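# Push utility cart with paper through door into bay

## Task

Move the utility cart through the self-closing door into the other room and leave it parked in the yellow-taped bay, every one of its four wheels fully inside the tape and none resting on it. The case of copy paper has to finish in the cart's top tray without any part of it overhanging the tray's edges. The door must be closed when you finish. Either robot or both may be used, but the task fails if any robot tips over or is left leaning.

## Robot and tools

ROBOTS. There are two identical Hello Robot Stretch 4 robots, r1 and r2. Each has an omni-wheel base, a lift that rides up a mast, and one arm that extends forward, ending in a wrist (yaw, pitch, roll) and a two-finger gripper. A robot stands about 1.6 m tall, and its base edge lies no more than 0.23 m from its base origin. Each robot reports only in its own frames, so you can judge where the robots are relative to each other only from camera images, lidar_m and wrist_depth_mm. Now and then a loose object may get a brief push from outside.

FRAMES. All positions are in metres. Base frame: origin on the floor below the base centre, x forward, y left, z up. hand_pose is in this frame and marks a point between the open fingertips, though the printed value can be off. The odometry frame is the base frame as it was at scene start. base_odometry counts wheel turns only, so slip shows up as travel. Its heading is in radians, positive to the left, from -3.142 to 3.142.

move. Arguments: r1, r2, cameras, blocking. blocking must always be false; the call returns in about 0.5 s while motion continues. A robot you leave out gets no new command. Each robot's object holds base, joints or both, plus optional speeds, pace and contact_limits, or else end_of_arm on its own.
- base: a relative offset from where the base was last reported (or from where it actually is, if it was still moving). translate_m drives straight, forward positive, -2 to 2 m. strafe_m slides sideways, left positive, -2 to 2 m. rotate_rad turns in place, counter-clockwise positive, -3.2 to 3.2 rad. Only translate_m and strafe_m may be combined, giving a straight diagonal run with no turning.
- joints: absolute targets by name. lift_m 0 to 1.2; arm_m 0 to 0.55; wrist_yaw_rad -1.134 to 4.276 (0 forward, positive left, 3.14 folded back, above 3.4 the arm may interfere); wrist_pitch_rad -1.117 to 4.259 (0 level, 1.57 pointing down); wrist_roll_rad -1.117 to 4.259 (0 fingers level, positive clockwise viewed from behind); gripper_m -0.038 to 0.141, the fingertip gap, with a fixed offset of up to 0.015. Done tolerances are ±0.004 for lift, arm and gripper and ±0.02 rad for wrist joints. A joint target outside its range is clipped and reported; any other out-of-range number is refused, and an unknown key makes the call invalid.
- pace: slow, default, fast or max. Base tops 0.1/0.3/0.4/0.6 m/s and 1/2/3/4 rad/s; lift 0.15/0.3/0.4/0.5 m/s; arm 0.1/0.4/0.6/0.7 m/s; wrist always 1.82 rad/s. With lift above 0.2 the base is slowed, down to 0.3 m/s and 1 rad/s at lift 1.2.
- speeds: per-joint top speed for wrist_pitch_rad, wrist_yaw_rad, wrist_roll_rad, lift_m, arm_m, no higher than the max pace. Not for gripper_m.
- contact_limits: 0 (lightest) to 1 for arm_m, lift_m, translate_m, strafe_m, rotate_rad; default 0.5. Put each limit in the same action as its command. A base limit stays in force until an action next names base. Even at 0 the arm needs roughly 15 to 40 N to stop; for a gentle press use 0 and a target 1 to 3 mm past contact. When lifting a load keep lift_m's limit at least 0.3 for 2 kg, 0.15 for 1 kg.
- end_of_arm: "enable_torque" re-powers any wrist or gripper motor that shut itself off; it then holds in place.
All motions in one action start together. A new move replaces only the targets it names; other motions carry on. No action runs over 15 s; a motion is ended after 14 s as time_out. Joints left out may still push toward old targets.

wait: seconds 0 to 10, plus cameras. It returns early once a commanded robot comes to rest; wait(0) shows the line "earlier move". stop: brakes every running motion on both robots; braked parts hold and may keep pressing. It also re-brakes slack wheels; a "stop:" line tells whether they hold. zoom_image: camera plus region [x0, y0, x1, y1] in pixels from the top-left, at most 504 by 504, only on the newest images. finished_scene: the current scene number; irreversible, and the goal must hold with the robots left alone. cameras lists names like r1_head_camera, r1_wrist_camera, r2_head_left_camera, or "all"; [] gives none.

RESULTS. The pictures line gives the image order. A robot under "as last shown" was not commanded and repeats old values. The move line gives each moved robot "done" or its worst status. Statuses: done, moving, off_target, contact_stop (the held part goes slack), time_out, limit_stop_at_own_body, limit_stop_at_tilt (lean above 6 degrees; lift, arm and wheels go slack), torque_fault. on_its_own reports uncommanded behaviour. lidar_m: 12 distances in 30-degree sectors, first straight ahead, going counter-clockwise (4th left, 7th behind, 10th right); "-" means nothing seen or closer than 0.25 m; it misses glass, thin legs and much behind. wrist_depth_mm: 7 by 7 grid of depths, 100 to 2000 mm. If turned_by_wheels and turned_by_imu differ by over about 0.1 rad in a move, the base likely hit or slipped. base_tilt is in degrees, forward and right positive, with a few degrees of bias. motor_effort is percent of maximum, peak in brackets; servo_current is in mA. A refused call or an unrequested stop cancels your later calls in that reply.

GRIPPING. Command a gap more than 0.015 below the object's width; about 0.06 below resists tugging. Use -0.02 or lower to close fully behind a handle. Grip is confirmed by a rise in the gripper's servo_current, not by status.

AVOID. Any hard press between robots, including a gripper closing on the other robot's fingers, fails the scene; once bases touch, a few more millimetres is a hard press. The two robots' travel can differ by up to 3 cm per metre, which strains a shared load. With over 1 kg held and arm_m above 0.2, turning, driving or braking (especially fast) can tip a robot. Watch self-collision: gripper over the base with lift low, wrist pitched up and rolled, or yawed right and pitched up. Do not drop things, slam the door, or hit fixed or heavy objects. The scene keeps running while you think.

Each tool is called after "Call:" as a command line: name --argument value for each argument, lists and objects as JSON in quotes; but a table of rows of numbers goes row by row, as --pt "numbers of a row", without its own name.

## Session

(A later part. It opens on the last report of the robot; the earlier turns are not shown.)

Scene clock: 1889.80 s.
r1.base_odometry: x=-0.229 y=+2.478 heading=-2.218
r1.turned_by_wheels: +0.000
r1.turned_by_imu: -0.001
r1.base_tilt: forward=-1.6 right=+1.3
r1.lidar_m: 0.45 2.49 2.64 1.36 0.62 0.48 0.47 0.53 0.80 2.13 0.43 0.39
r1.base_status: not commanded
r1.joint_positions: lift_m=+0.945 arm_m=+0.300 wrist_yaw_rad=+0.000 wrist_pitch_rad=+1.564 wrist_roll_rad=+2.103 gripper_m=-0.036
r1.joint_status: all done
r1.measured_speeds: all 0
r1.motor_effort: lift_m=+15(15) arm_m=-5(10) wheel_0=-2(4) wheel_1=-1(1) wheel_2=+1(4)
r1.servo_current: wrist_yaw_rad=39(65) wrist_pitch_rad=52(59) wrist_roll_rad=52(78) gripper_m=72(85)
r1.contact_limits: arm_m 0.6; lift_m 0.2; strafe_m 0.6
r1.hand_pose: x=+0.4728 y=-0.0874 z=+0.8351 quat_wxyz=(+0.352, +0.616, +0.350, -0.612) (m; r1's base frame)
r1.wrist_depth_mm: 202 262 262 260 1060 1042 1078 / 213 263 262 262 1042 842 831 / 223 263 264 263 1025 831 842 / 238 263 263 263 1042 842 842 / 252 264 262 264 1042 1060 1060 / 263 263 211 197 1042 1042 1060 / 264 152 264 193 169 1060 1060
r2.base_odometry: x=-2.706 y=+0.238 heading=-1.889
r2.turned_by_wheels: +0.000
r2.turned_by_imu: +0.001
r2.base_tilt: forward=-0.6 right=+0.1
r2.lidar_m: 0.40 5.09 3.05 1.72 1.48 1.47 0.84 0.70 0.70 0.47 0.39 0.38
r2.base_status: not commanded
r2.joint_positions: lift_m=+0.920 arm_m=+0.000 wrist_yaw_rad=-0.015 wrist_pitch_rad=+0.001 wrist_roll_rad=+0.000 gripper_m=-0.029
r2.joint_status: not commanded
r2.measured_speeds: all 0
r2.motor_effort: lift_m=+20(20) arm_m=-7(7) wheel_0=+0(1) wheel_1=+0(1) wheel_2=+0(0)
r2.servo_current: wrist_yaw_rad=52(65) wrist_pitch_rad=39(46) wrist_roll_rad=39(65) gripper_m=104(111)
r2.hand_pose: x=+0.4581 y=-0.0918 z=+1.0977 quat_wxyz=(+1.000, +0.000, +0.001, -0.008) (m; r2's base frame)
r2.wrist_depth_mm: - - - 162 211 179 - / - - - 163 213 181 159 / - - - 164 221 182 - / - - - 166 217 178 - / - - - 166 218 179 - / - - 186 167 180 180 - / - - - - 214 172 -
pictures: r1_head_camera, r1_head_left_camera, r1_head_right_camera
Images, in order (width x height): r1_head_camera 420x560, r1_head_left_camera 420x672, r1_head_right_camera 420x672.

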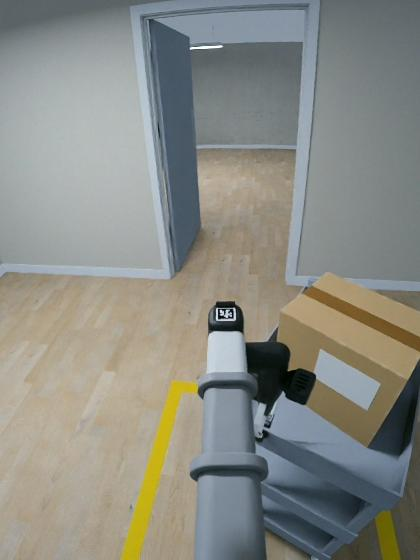

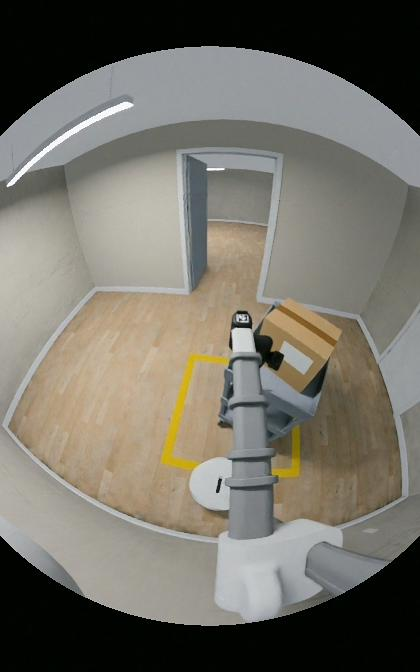

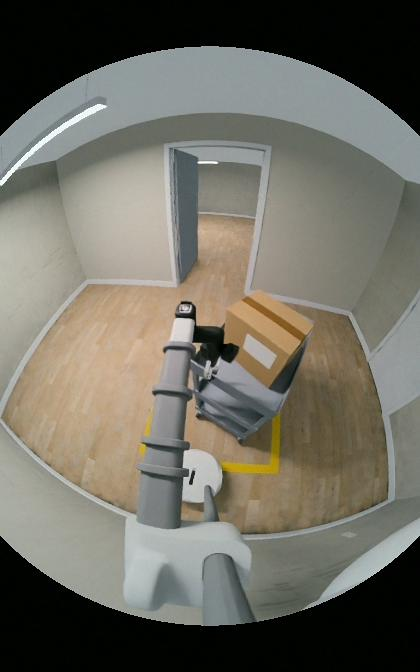

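Call:
move --r1 '{"joints":{"gripper_m":0.07}}' --blocking false --cameras '[]'

Call:
wait --seconds 1.5 --cameras '[]'

Call:
move --r1 '{"joints":{"lift_m":1.139}}' --blocking false --cameras '[]'

Call:
wait --seconds 2 --cameras '["r1_wrist_camera"]'

Call:
move --r1 '{"joints":{"arm_m":0.03},"base":{"translate_m":-0.13}}' --blocking false --cameras '[]'

Call:
wait --seconds 4 --cameras '["r1_wrist_camera"]'

Scene clock: 1921.27 s.
move: r1 moving
r1.base_odometry: x=-0.229 y=+2.478 heading=-2.218
r1.turned_by_wheels: +0.000
r1.turned_by_imu: -0.002
r1.base_tilt: forward=-1.6 right=+1.2
r1.lidar_m: 0.45 2.48 2.65 1.35 0.61 0.49 0.46 0.53 0.84 2.12 0.44 0.40
r1.base_status: not commanded
r1.joint_positions: lift_m=+0.945 arm_m=+0.300 wrist_yaw_rad=+0.000 wrist_pitch_rad=+1.566 wrist_roll_rad=+2.103 gripper_m=-0.011
r1.joint_status: gripper_m moving
r1.measured_speeds: translate_m=+0.000 strafe_m=+0.000 rotate_rad=+0.000 lift_m=+0.000 arm_m=+0.000 wrist_yaw_rad=+0.000 wrist_pitch_rad=+0.006 wrist_roll_rad=-0.004
r1.motor_effort: lift_m=+15(15) arm_m=-5(5) wheel_0=-2(2) wheel_1=+0(1) wheel_2=+1(1)
r1.servo_current: wrist_yaw_rad=39(59) wrist_pitch_rad=39(59) wrist_roll_rad=46(65) gripper_m=85(85)
r1.contact_limits: arm_m 0.6; lift_m 0.2; strafe_m 0.6
r1.hand_pose: x=+0.4724 y=-0.0874 z=+0.8351 quat_wxyz=(+0.352, +0.615, +0.350, -0.612) (m; r1's base frame)
r1.wrist_depth_mm: 202 263 262 263 1042 1042 1060 / 213 264 263 263 1042 842 831 / 223 263 262 263 1042 831 842 / 237 263 263 263 1060 831 842 / 253 264 264 263 1042 1042 1042 / 262 264 264 200 1042 1042 1060 / 264 263 264 185 157 1078 1060
r2: as last shown
r2.turned_by_imu: +0.004
r2.base_tilt: forward=-0.7 right=+0.1
r2.lidar_m: 0.40 5.10 3.05 1.74 1.47 1.46 0.84 0.69 0.70 0.48 0.39 0.40
r2.motor_effort: lift_m=+20(20) arm_m=-6(7) wheel_0=+0(0) wheel_1=+0(0) wheel_2=+0(0)
r2.servo_current: wrist_yaw_rad=39(59) wrist_pitch_rad=39(46) wrist_roll_rad=46(59) gripper_m=104(111)
r2.wrist_depth_mm: - - - 162 211 179 - / - - - 163 213 180 159 / - - - 164 220 181 - / - - - 167 216 178 - / - - - 167 218 179 - / - - 186 167 180 180 - / - - - - 213 172 -
pictures: none
No camera images: "cameras" was empty.

Scene clock: 1922.53 s.
earlier move: r1 done
r1.base_odometry: x=-0.229 y=+2.478 heading=-2.218
r1.turned_by_wheels: +0.000
r1.turned_by_imu: +0.000
r1.base_tilt: forward=-1.6 right=+1.2
r1.lidar_m: 0.46 2.50 2.65 1.35 0.62 0.49 0.46 0.54 0.83 2.13 0.44 0.39
r1.base_status: not commanded
r1.joint_positions: lift_m=+0.945 arm_m=+0.300 wrist_yaw_rad=+0.000 wrist_pitch_rad=+1.568 wrist_roll_rad=+2.102 gripper_m=+0.070
r1.joint_status: all done
r1.measured_speeds: all 0
r1.motor_effort: lift_m=+15(15) arm_m=-5(5) wheel_0=-2(2) wheel_1=+0(1) wheel_2=+1(1)
r1.servo_current: wrist_yaw_rad=46(72) wrist_pitch_rad=33(59) wrist_roll_rad=65(65) gripper_m=46(85)
r1.contact_limits: arm_m 0.6; lift_m 0.2; strafe_m 0.6
r1.hand_pose: x=+0.4717 y=-0.0874 z=+0.8351 quat_wxyz=(+0.352, +0.615, +0.351, -0.613) (m; r1's base frame)
r1.wrist_depth_mm: 201 263 260 263 1042 1042 1042 / 213 262 262 263 1042 854 854 / 224 262 264 263 1042 842 842 / 235 263 262 263 1042 842 854 / 253 260 262 262 1042 1060 1042 / 263 262 211 263 190 1042 1060 / 263 263 262 143 1060 1042 1042
r2.base_odometry: x=-2.706 y=+0.238 heading=-1.889
r2.turned_by_wheels: +0.000
r2.turned_by_imu: +0.000
r2.base_tilt: forward=-0.6 right=+0.1
r2.lidar_m: 0.40 5.11 3.07 1.73 1.48 1.47 0.86 0.71 0.71 0.48 0.40 0.41
r2.base_status: not commanded
r2.joint_positions: lift_m=+0.920 arm_m=+0.000 wrist_yaw_rad=-0.015 wrist_pitch_rad=+0.001 wrist_roll_rad=+0.000 gripper_m=-0.029
r2.joint_status: not commanded
r2.measured_speeds: all 0
r2.motor_effort: lift_m=+20(21) arm_m=-6(7) wheel_0=+0(1) wheel_1=+0(0) wheel_2=+0(1)
r2.servo_current: wrist_yaw_rad=46(59) wrist_pitch_rad=39(46) wrist_roll_rad=46(59) gripper_m=104(111)
r2.hand_pose: x=+0.4581 y=-0.0918 z=+1.0977 quat_wxyz=(+1.000, +0.000, +0.001, -0.008) (m; r2's base frame)
r2.wrist_depth_mm: - - - 161 211 179 - / - - - 163 213 180 159 / - - - 164 222 181 - / - - - 166 217 178 - / - - - 166 219 179 - / - - 187 167 181 180 - / - - - - 213 172 -
wait: 1.27 of 1.5 s (r1 has come to rest)
pictures: none
No camera images: "cameras" was empty.

Scene clock: 1923.03 s.
move: r1 moving
r1.base_odometry: x=-0.229 y=+2.478 heading=-2.218
r1.turned_by_wheels: +0.000
r1.turned_by_imu: +0.000
r1.base_tilt: forward=-1.6 right=+1.3
r1.lidar_m: 0.45 2.48 2.64 1.34 0.64 0.48 0.47 0.54 0.84 2.12 0.43 0.42
r1.base_status: not commanded
r1.joint_positions: lift_m=+0.983 arm_m=+0.300 wrist_yaw_rad=+0.000 wrist_pitch_rad=+1.568 wrist_roll_rad=+2.102 gripper_m=+0.070
r1.joint_status: lift_m moving
r1.measured_speeds: translate_m=+0.000 strafe_m=+0.000 rotate_rad=+0.000 lift_m=+0.146 arm_m=+0.000 wrist_yaw_rad=+0.000 wrist_pitch_rad=+0.000 wrist_roll_rad=+0.000
r1.motor_effort: lift_m=+26(27) arm_m=-4(5) wheel_0=-1(2) wheel_1=-1(1) wheel_2=+1(1)
r1.servo_current: wrist_yaw_rad=59(65) wrist_pitch_rad=33(52) wrist_roll_rad=39(52) gripper_m=39(46)
r1.contact_limits: arm_m 0.6; strafe_m 0.6
r1.hand_pose: x=+0.4716 y=-0.0874 z=+0.8724 quat_wxyz=(+0.352, +0.615, +0.351, -0.613) (m; r1's base frame)
r1.wrist_depth_mm: 202 286 294 294 1078 1078 1098 / 213 294 294 293 1098 866 878 / 224 293 293 294 1042 878 878 / 237 294 294 294 1098 854 1060 / 254 294 294 296 1078 1098 1098 / 264 293 211 296 191 1078 1078 / 294 173 296 143 1098 1078 1078
r2: as last shown
r2.lidar_m: 0.38 5.10 3.06 1.73 1.47 1.47 0.82 0.68 0.70 0.45 0.37 0.37
r2.motor_effort: lift_m=+20(20) arm_m=-6(7) wheel_0=+0(0) wheel_1=+0(0) wheel_2=+0(0)
r2.servo_current: wrist_yaw_rad=46(59) wrist_pitch_rad=46(46) wrist_roll_rad=52(52) gripper_m=111(111)
r2.wrist_depth_mm: - - - 162 212 179 - / - - - 163 214 180 159 / - - - 165 221 182 - / - - - 166 218 179 - / - - - 167 218 179 - / - - 186 167 181 180 - / - - - - 213 172 -
pictures: none
No camera images: "cameras" was empty.

Scene clock: 1924.43 s.
earlier move: r1 done
r1.base_odometry: x=-0.229 y=+2.478 heading=-2.218
r1.turned_by_wheels: +0.000
r1.turned_by_imu: +0.000
r1.base_tilt: forward=-1.6 right=+1.3
r1.lidar_m: 0.44 2.47 2.65 1.35 0.63 0.49 0.47 0.54 0.81 2.12 0.44 0.41
r1.base_status: not commanded
r1.joint_positions: lift_m=+1.139 arm_m=+0.300 wrist_yaw_rad=+0.000 wrist_pitch_rad=+1.569 wrist_roll_rad=+2.102 gripper_m=+0.070
r1.joint_status: all done
r1.measured_speeds: all 0
r1.motor_effort: lift_m=+24(27) arm_m=-5(5) wheel_0=-1(2) wheel_1=-1(1) wheel_2=+1(1)
r1.servo_current: wrist_yaw_rad=39(65) wrist_pitch_rad=46(52) wrist_roll_rad=33(65) gripper_m=46(46)
r1.contact_limits: arm_m 0.6; strafe_m 0.6
r1.hand_pose: x=+0.4716 y=-0.0874 z=+1.0283 quat_wxyz=(+0.352, +0.614, +0.351, -0.613) (m; r1's base frame)
r1.wrist_depth_mm: 202 290 449 455 1229 1229 1205 / 214 303 452 455 1255 1042 1255 / 225 330 455 1229 1060 1025 1229 / 239 353 455 1281 1255 1042 1205 / 253 389 455 1229 1229 1255 1255 / 264 436 198 455 191 1229 1255 / 264 145 - 137 1281 1255 1255
r2.base_odometry: x=-2.706 y=+0.238 heading=-1.889
r2.turned_by_wheels: +0.000
r2.turned_by_imu: +0.000
r2.base_tilt: forward=-0.6 right=+0.1
r2.lidar_m: 0.40 5.09 3.09 1.74 1.47 1.47 0.84 0.71 0.71 0.45 0.40 0.40
r2.base_status: not commanded
r2.joint_positions: lift_m=+0.920 arm_m=+0.000 wrist_yaw_rad=-0.015 wrist_pitch_rad=+0.001 wrist_roll_rad=+0.000 gripper_m=-0.029
r2.joint_status: not commanded
r2.measured_speeds: all 0
r2.motor_effort: lift_m=+20(21) arm_m=-6(7) wheel_0=+0(0) wheel_1=+0(1) wheel_2=+0(1)
r2.servo_current: wrist_yaw_rad=46(65) wrist_pitch_rad=46(46) wrist_roll_rad=52(52) gripper_m=98(111)
r2.hand_pose: x=+0.4581 y=-0.0918 z=+1.0977 quat_wxyz=(+1.000, +0.000, +0.001, -0.008) (m; r2's base frame)
r2.wrist_depth_mm: - - - 162 212 179 - / - - - 163 213 181 159 / - - - 165 221 181 - / - - - 167 217 179 - / - - - 167 219 180 - / - - 185 167 180 180 - / - - - - 213 172 -
wait: 1.40 of 2 s (r1 has come to rest)
pictures: r1_wrist_camera
Images, in order (width x height): r1_wrist_camera 616x392.

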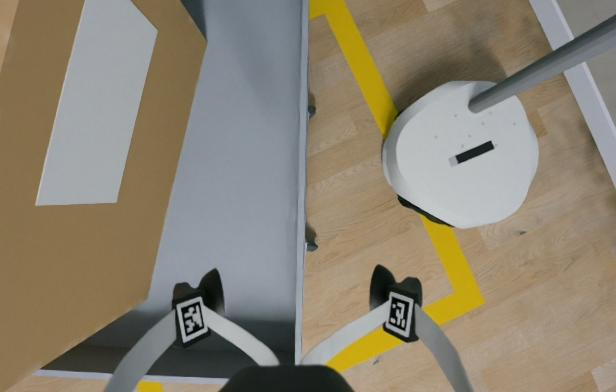

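Scene clock: 1924.93 s.
move: r1 moving
r1.base_odometry: x=-0.210 y=+2.503 heading=-2.218
r1.turned_by_wheels: +0.000
r1.turned_by_imu: +0.000
r1.base_tilt: forward=-1.6 right=+1.3
r1.lidar_m: 0.48 2.51 2.64 1.26 0.60 0.47 0.44 0.50 0.77 2.13 0.46 0.44
r1.base_status: translate_m moving
r1.joint_positions: lift_m=+1.139 arm_m=+0.249 wrist_yaw_rad=+0.000 wrist_pitch_rad=+1.569 wrist_roll_rad=+2.102 gripper_m=+0.070
r1.joint_status: arm_m moving
r1.measured_speeds: translate_m=-0.121 strafe_m=-0.001 rotate_rad=-0.002 lift_m=+0.000 arm_m=-0.195 wrist_yaw_rad=+0.000 wrist_pitch_rad=+0.000 wrist_roll_rad=+0.000
r1.motor_effort: lift_m=+24(24) arm_m=-6(8) wheel_0=-8(8) wheel_1=-5(8) wheel_2=+9(9)
r1.servo_current: wrist_yaw_rad=65(65) wrist_pitch_rad=39(46) wrist_roll_rad=46(59) gripper_m=39(46)
r1.hand_pose: x=+0.4207 y=-0.0874 z=+1.0283 quat_wxyz=(+0.351, +0.614, +0.351, -0.613) (m; r1's base frame)
r1.wrist_depth_mm: 270 452 455 1255 1255 1255 - / 283 407 459 1229 1229 1205 676 / 298 436 459 1255 1025 1025 1281 / 314 455 452 1255 1042 1042 1255 / 332 459 459 1229 1229 1255 1255 / 351 455 192 1229 192 1229 1229 / 373 455 455 143 1255 1255 1229
r2: as last shown
r2.lidar_m: 0.40 5.09 3.06 1.73 1.48 1.47 0.85 0.73 0.71 0.46 0.38 0.42
r2.motor_effort: lift_m=+20(21) arm_m=-6(7) wheel_0=+0(0) wheel_1=+0(0) wheel_2=+0(0)
r2.servo_current: wrist_yaw_rad=52(52) wrist_pitch_rad=46(46) wrist_roll_rad=52(52) gripper_m=91(104)
r2.wrist_depth_mm: - - - 162 212 179 - / - - - 163 213 180 159 / - - - 164 221 181 - / - - - 166 218 179 - / - - - 166 219 179 - / - - 186 167 181 180 - / - - - - 214 171 -
pictures: none
No camera images: "cameras" was empty.

Scene clock: 1926.37 s.
earlier move: r1 done
r1.base_odometry: x=-0.151 y=+2.581 heading=-2.218
r1.turned_by_wheels: +0.000
r1.turned_by_imu: +0.000
r1.base_tilt: forward=-1.6 right=+1.3
r1.lidar_m: 0.56 2.62 2.67 0.99 0.45 0.35 0.35 0.37 0.62 2.11 2.24 0.52
r1.base_status: done
r1.joint_positions: lift_m=+1.139 arm_m=+0.030 wrist_yaw_rad=+0.000 wrist_pitch_rad=+1.569 wrist_roll_rad=+2.102 gripper_m=+0.070
r1.joint_status: all done
r1.measured_speeds: all 0
r1.motor_effort: lift_m=+24(24) arm_m=-4(8) wheel_0=-3(8) wheel_1=-1(8) wheel_2=-2(9)
r1.servo_current: wrist_yaw_rad=52(65) wrist_pitch_rad=39(52) wrist_roll_rad=52(59) gripper_m=39(46)
r1.hand_pose: x=+0.2014 y=-0.0874 z=+1.0284 quat_wxyz=(+0.351, +0.614, +0.351, -0.613) (m; r1's base frame)
r1.wrist_depth_mm: 1229 1229 1255 1229 1255 - - / 1255 1229 1205 1229 1255 389 300 / 1229 1205 1255 1255 1042 574 - / 484 1229 1229 1042 1025 1255 - / - - 1229 1255 1008 1229 - / 469 - 193 1255 191 1229 1255 / - 145 1255 143 1229 1229 1281
r2.base_odometry: x=-2.706 y=+0.238 heading=-1.889
r2.turned_by_wheels: +0.000
r2.turned_by_imu: +0.000
r2.base_tilt: forward=-0.7 right=+0.0
r2.lidar_m: 0.38 5.10 3.05 1.76 1.49 1.50 0.84 0.69 0.69 0.46 0.40 0.40
r2.base_status: not commanded
r2.joint_positions: lift_m=+0.920 arm_m=+0.000 wrist_yaw_rad=-0.015 wrist_pitch_rad=+0.001 wrist_roll_rad=+0.000 gripper_m=-0.029
r2.joint_status: not commanded
r2.measured_speeds: all 0
r2.motor_effort: lift_m=+20(21) arm_m=-6(7) wheel_0=+0(1) wheel_1=+0(1) wheel_2=+0(0)
r2.servo_current: wrist_yaw_rad=39(65) wrist_pitch_rad=46(46) wrist_roll_rad=52(59) gripper_m=104(111)
r2.hand_pose: x=+0.4581 y=-0.0918 z=+1.0977 quat_wxyz=(+1.000, +0.000, +0.001, -0.008) (m; r2's base frame)
r2.wrist_depth_mm: - - - 162 212 179 - / - - - 163 213 181 159 / - - - 164 221 182 - / - - - 166 218 179 - / - - - 167 219 180 - / - - 186 167 180 180 - / - - - - 214 172 -
wait: 1.43 of 4 s (r1 has come to rest)
pictures: r1_wrist_camera
Images, in order (width x height): r1_wrist_camera 616x392.

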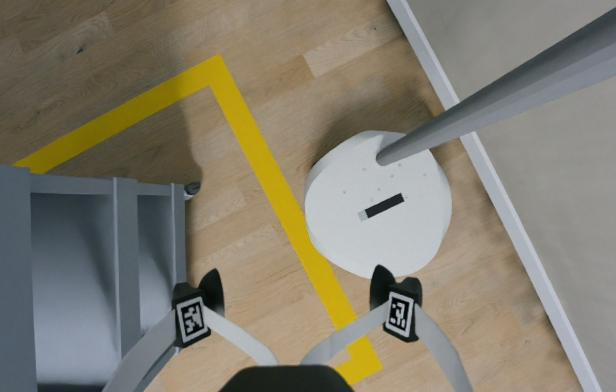

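Call:
move --r1 '{"base":{"strafe_m":-1.3}}' --blocking false --cameras '[]'

Call:
wait --seconds 8 --cameras '["r1_head_left_camera"]'

Scene clock: 1931.37 s.
move: r1 moving
r1.base_odometry: x=-0.179 y=+2.603 heading=-2.218
r1.turned_by_wheels: +0.000
r1.turned_by_imu: +0.000
r1.base_tilt: forward=-1.6 right=+1.3
r1.lidar_m: 0.54 2.63 2.68 1.02 0.48 0.34 0.34 0.40 0.62 2.08 2.20 0.49
r1.base_status: strafe_m moving
r1.joint_positions: lift_m=+1.139 arm_m=+0.030 wrist_yaw_rad=+0.000 wrist_pitch_rad=+1.569 wrist_roll_rad=+2.102 gripper_m=+0.070
r1.joint_status: not commanded
r1.measured_speeds: translate_m=+0.000 strafe_m=-0.139 rotate_rad=+0.001 lift_m=+0.000 arm_m=+0.000 wrist_yaw_rad=+0.000 wrist_pitch_rad=+0.000 wrist_roll_rad=+0.000
r1.motor_effort: lift_m=+24(24) arm_m=-4(5) wheel_0=+9(10) wheel_1=-10(10) wheel_2=+0(1)
r1.servo_current: wrist_yaw_rad=59(59) wrist_pitch_rad=39(52) wrist_roll_rad=52(65) gripper_m=39(46)
r1.hand_pose: x=+0.2014 y=-0.0874 z=+1.0284 quat_wxyz=(+0.351, +0.614, +0.351, -0.613) (m; r1's base frame)
r1.wrist_depth_mm: 1205 1255 1205 1229 1255 - - / 1229 1229 1255 1229 1229 392 300 / 1229 1229 1229 1229 1042 564 - / 539 1255 1255 1042 1025 1281 - / 449 - 1255 1229 1042 1255 - / 442 - 192 1255 191 1255 1255 / 439 145 1255 151 1255 1229 1255
r2: as last shown
r2.turned_by_imu: +0.001
r2.base_tilt: forward=-0.6 right=+0.1
r2.lidar_m: 0.40 5.08 3.06 1.76 1.45 1.48 0.83 0.70 0.70 0.46 0.39 0.39
r2.motor_effort: lift_m=+20(20) arm_m=-6(7) wheel_0=+0(0) wheel_1=+0(1) wheel_2=+0(0)
r2.servo_current: wrist_yaw_rad=59(59) wrist_pitch_rad=33(46) wrist_roll_rad=39(65) gripper_m=98(104)
r2.wrist_depth_mm: - - - 162 212 179 - / - - - 163 214 180 159 / - - - 164 221 181 - / - - - 167 217 179 - / - - - 167 220 179 - / - - 186 167 181 180 - / - - - - 213 171 -
pictures: none
No camera images: "cameras" was empty.

Scene clock: 1936.53 s.
earlier move: r1 done
r1.base_odometry: x=-1.188 y=+3.365 heading=-2.218
r1.turned_by_wheels: +0.000
r1.turned_by_imu: -0.007
r1.base_tilt: forward=-1.6 right=+1.3
r1.lidar_m: 2.26 1.02 0.98 1.44 0.67 0.50 0.50 0.56 0.85 0.83 0.89 1.30
r1.base_status: done
r1.joint_positions: lift_m=+1.139 arm_m=+0.030 wrist_yaw_rad=+0.000 wrist_pitch_rad=+1.569 wrist_roll_rad=+2.102 gripper_m=+0.070
r1.joint_status: not commanded
r1.measured_speeds: all 0
r1.motor_effort: lift_m=+23(24) arm_m=-4(5) wheel_0=+0(11) wheel_1=+1(11) wheel_2=+0(1)
r1.servo_current: wrist_yaw_rad=39(78) wrist_pitch_rad=33(52) wrist_roll_rad=46(72) gripper_m=39(52)
r1.hand_pose: x=+0.2014 y=-0.0874 z=+1.0284 quat_wxyz=(+0.351, +0.614, +0.351, -0.613) (m; r1's base frame)
r1.wrist_depth_mm: 1042 1229 1255 1229 1255 1255 - / 1229 1229 1229 1255 1255 1229 303 / 1205 1255 1255 1229 1025 1255 - / 1229 1229 1255 1060 1042 1255 1205 / 1255 1255 1255 1255 1025 1255 1255 / 1229 1205 192 1229 191 1255 1255 / 1255 1255 1255 152 1255 1281 1255
r2.base_odometry: x=-2.706 y=+0.238 heading=-1.889
r2.turned_by_wheels: +0.000
r2.turned_by_imu: +0.001
r2.base_tilt: forward=-0.7 right=+0.1
r2.lidar_m: 0.39 5.09 3.08 1.72 1.49 1.48 0.84 0.69 0.71 0.48 0.40 0.38
r2.base_status: not commanded
r2.joint_positions: lift_m=+0.920 arm_m=+0.000 wrist_yaw_rad=-0.015 wrist_pitch_rad=+0.001 wrist_roll_rad=+0.000 gripper_m=-0.029
r2.joint_status: not commanded
r2.measured_speeds: all 0
r2.motor_effort: lift_m=+20(21) arm_m=-6(7) wheel_0=+0(1) wheel_1=+0(1) wheel_2=+0(1)
r2.servo_current: wrist_yaw_rad=52(72) wrist_pitch_rad=39(46) wrist_roll_rad=46(65) gripper_m=104(111)
r2.hand_pose: x=+0.4581 y=-0.0918 z=+1.0977 quat_wxyz=(+1.000, +0.000, +0.001, -0.008) (m; r2's base frame)
r2.wrist_depth_mm: - - - 161 212 179 - / - - - 163 213 180 159 / - - - 165 220 182 - / - - - 166 216 179 - / - - - 167 219 180 - / - - 186 167 180 180 - / - - - - 213 172 -
wait: 5.17 of 8 s (r1 has come to rest)
pictures: r1_head_left_camera
Images, in order (width x height): r1_head_left_camera 420x672.

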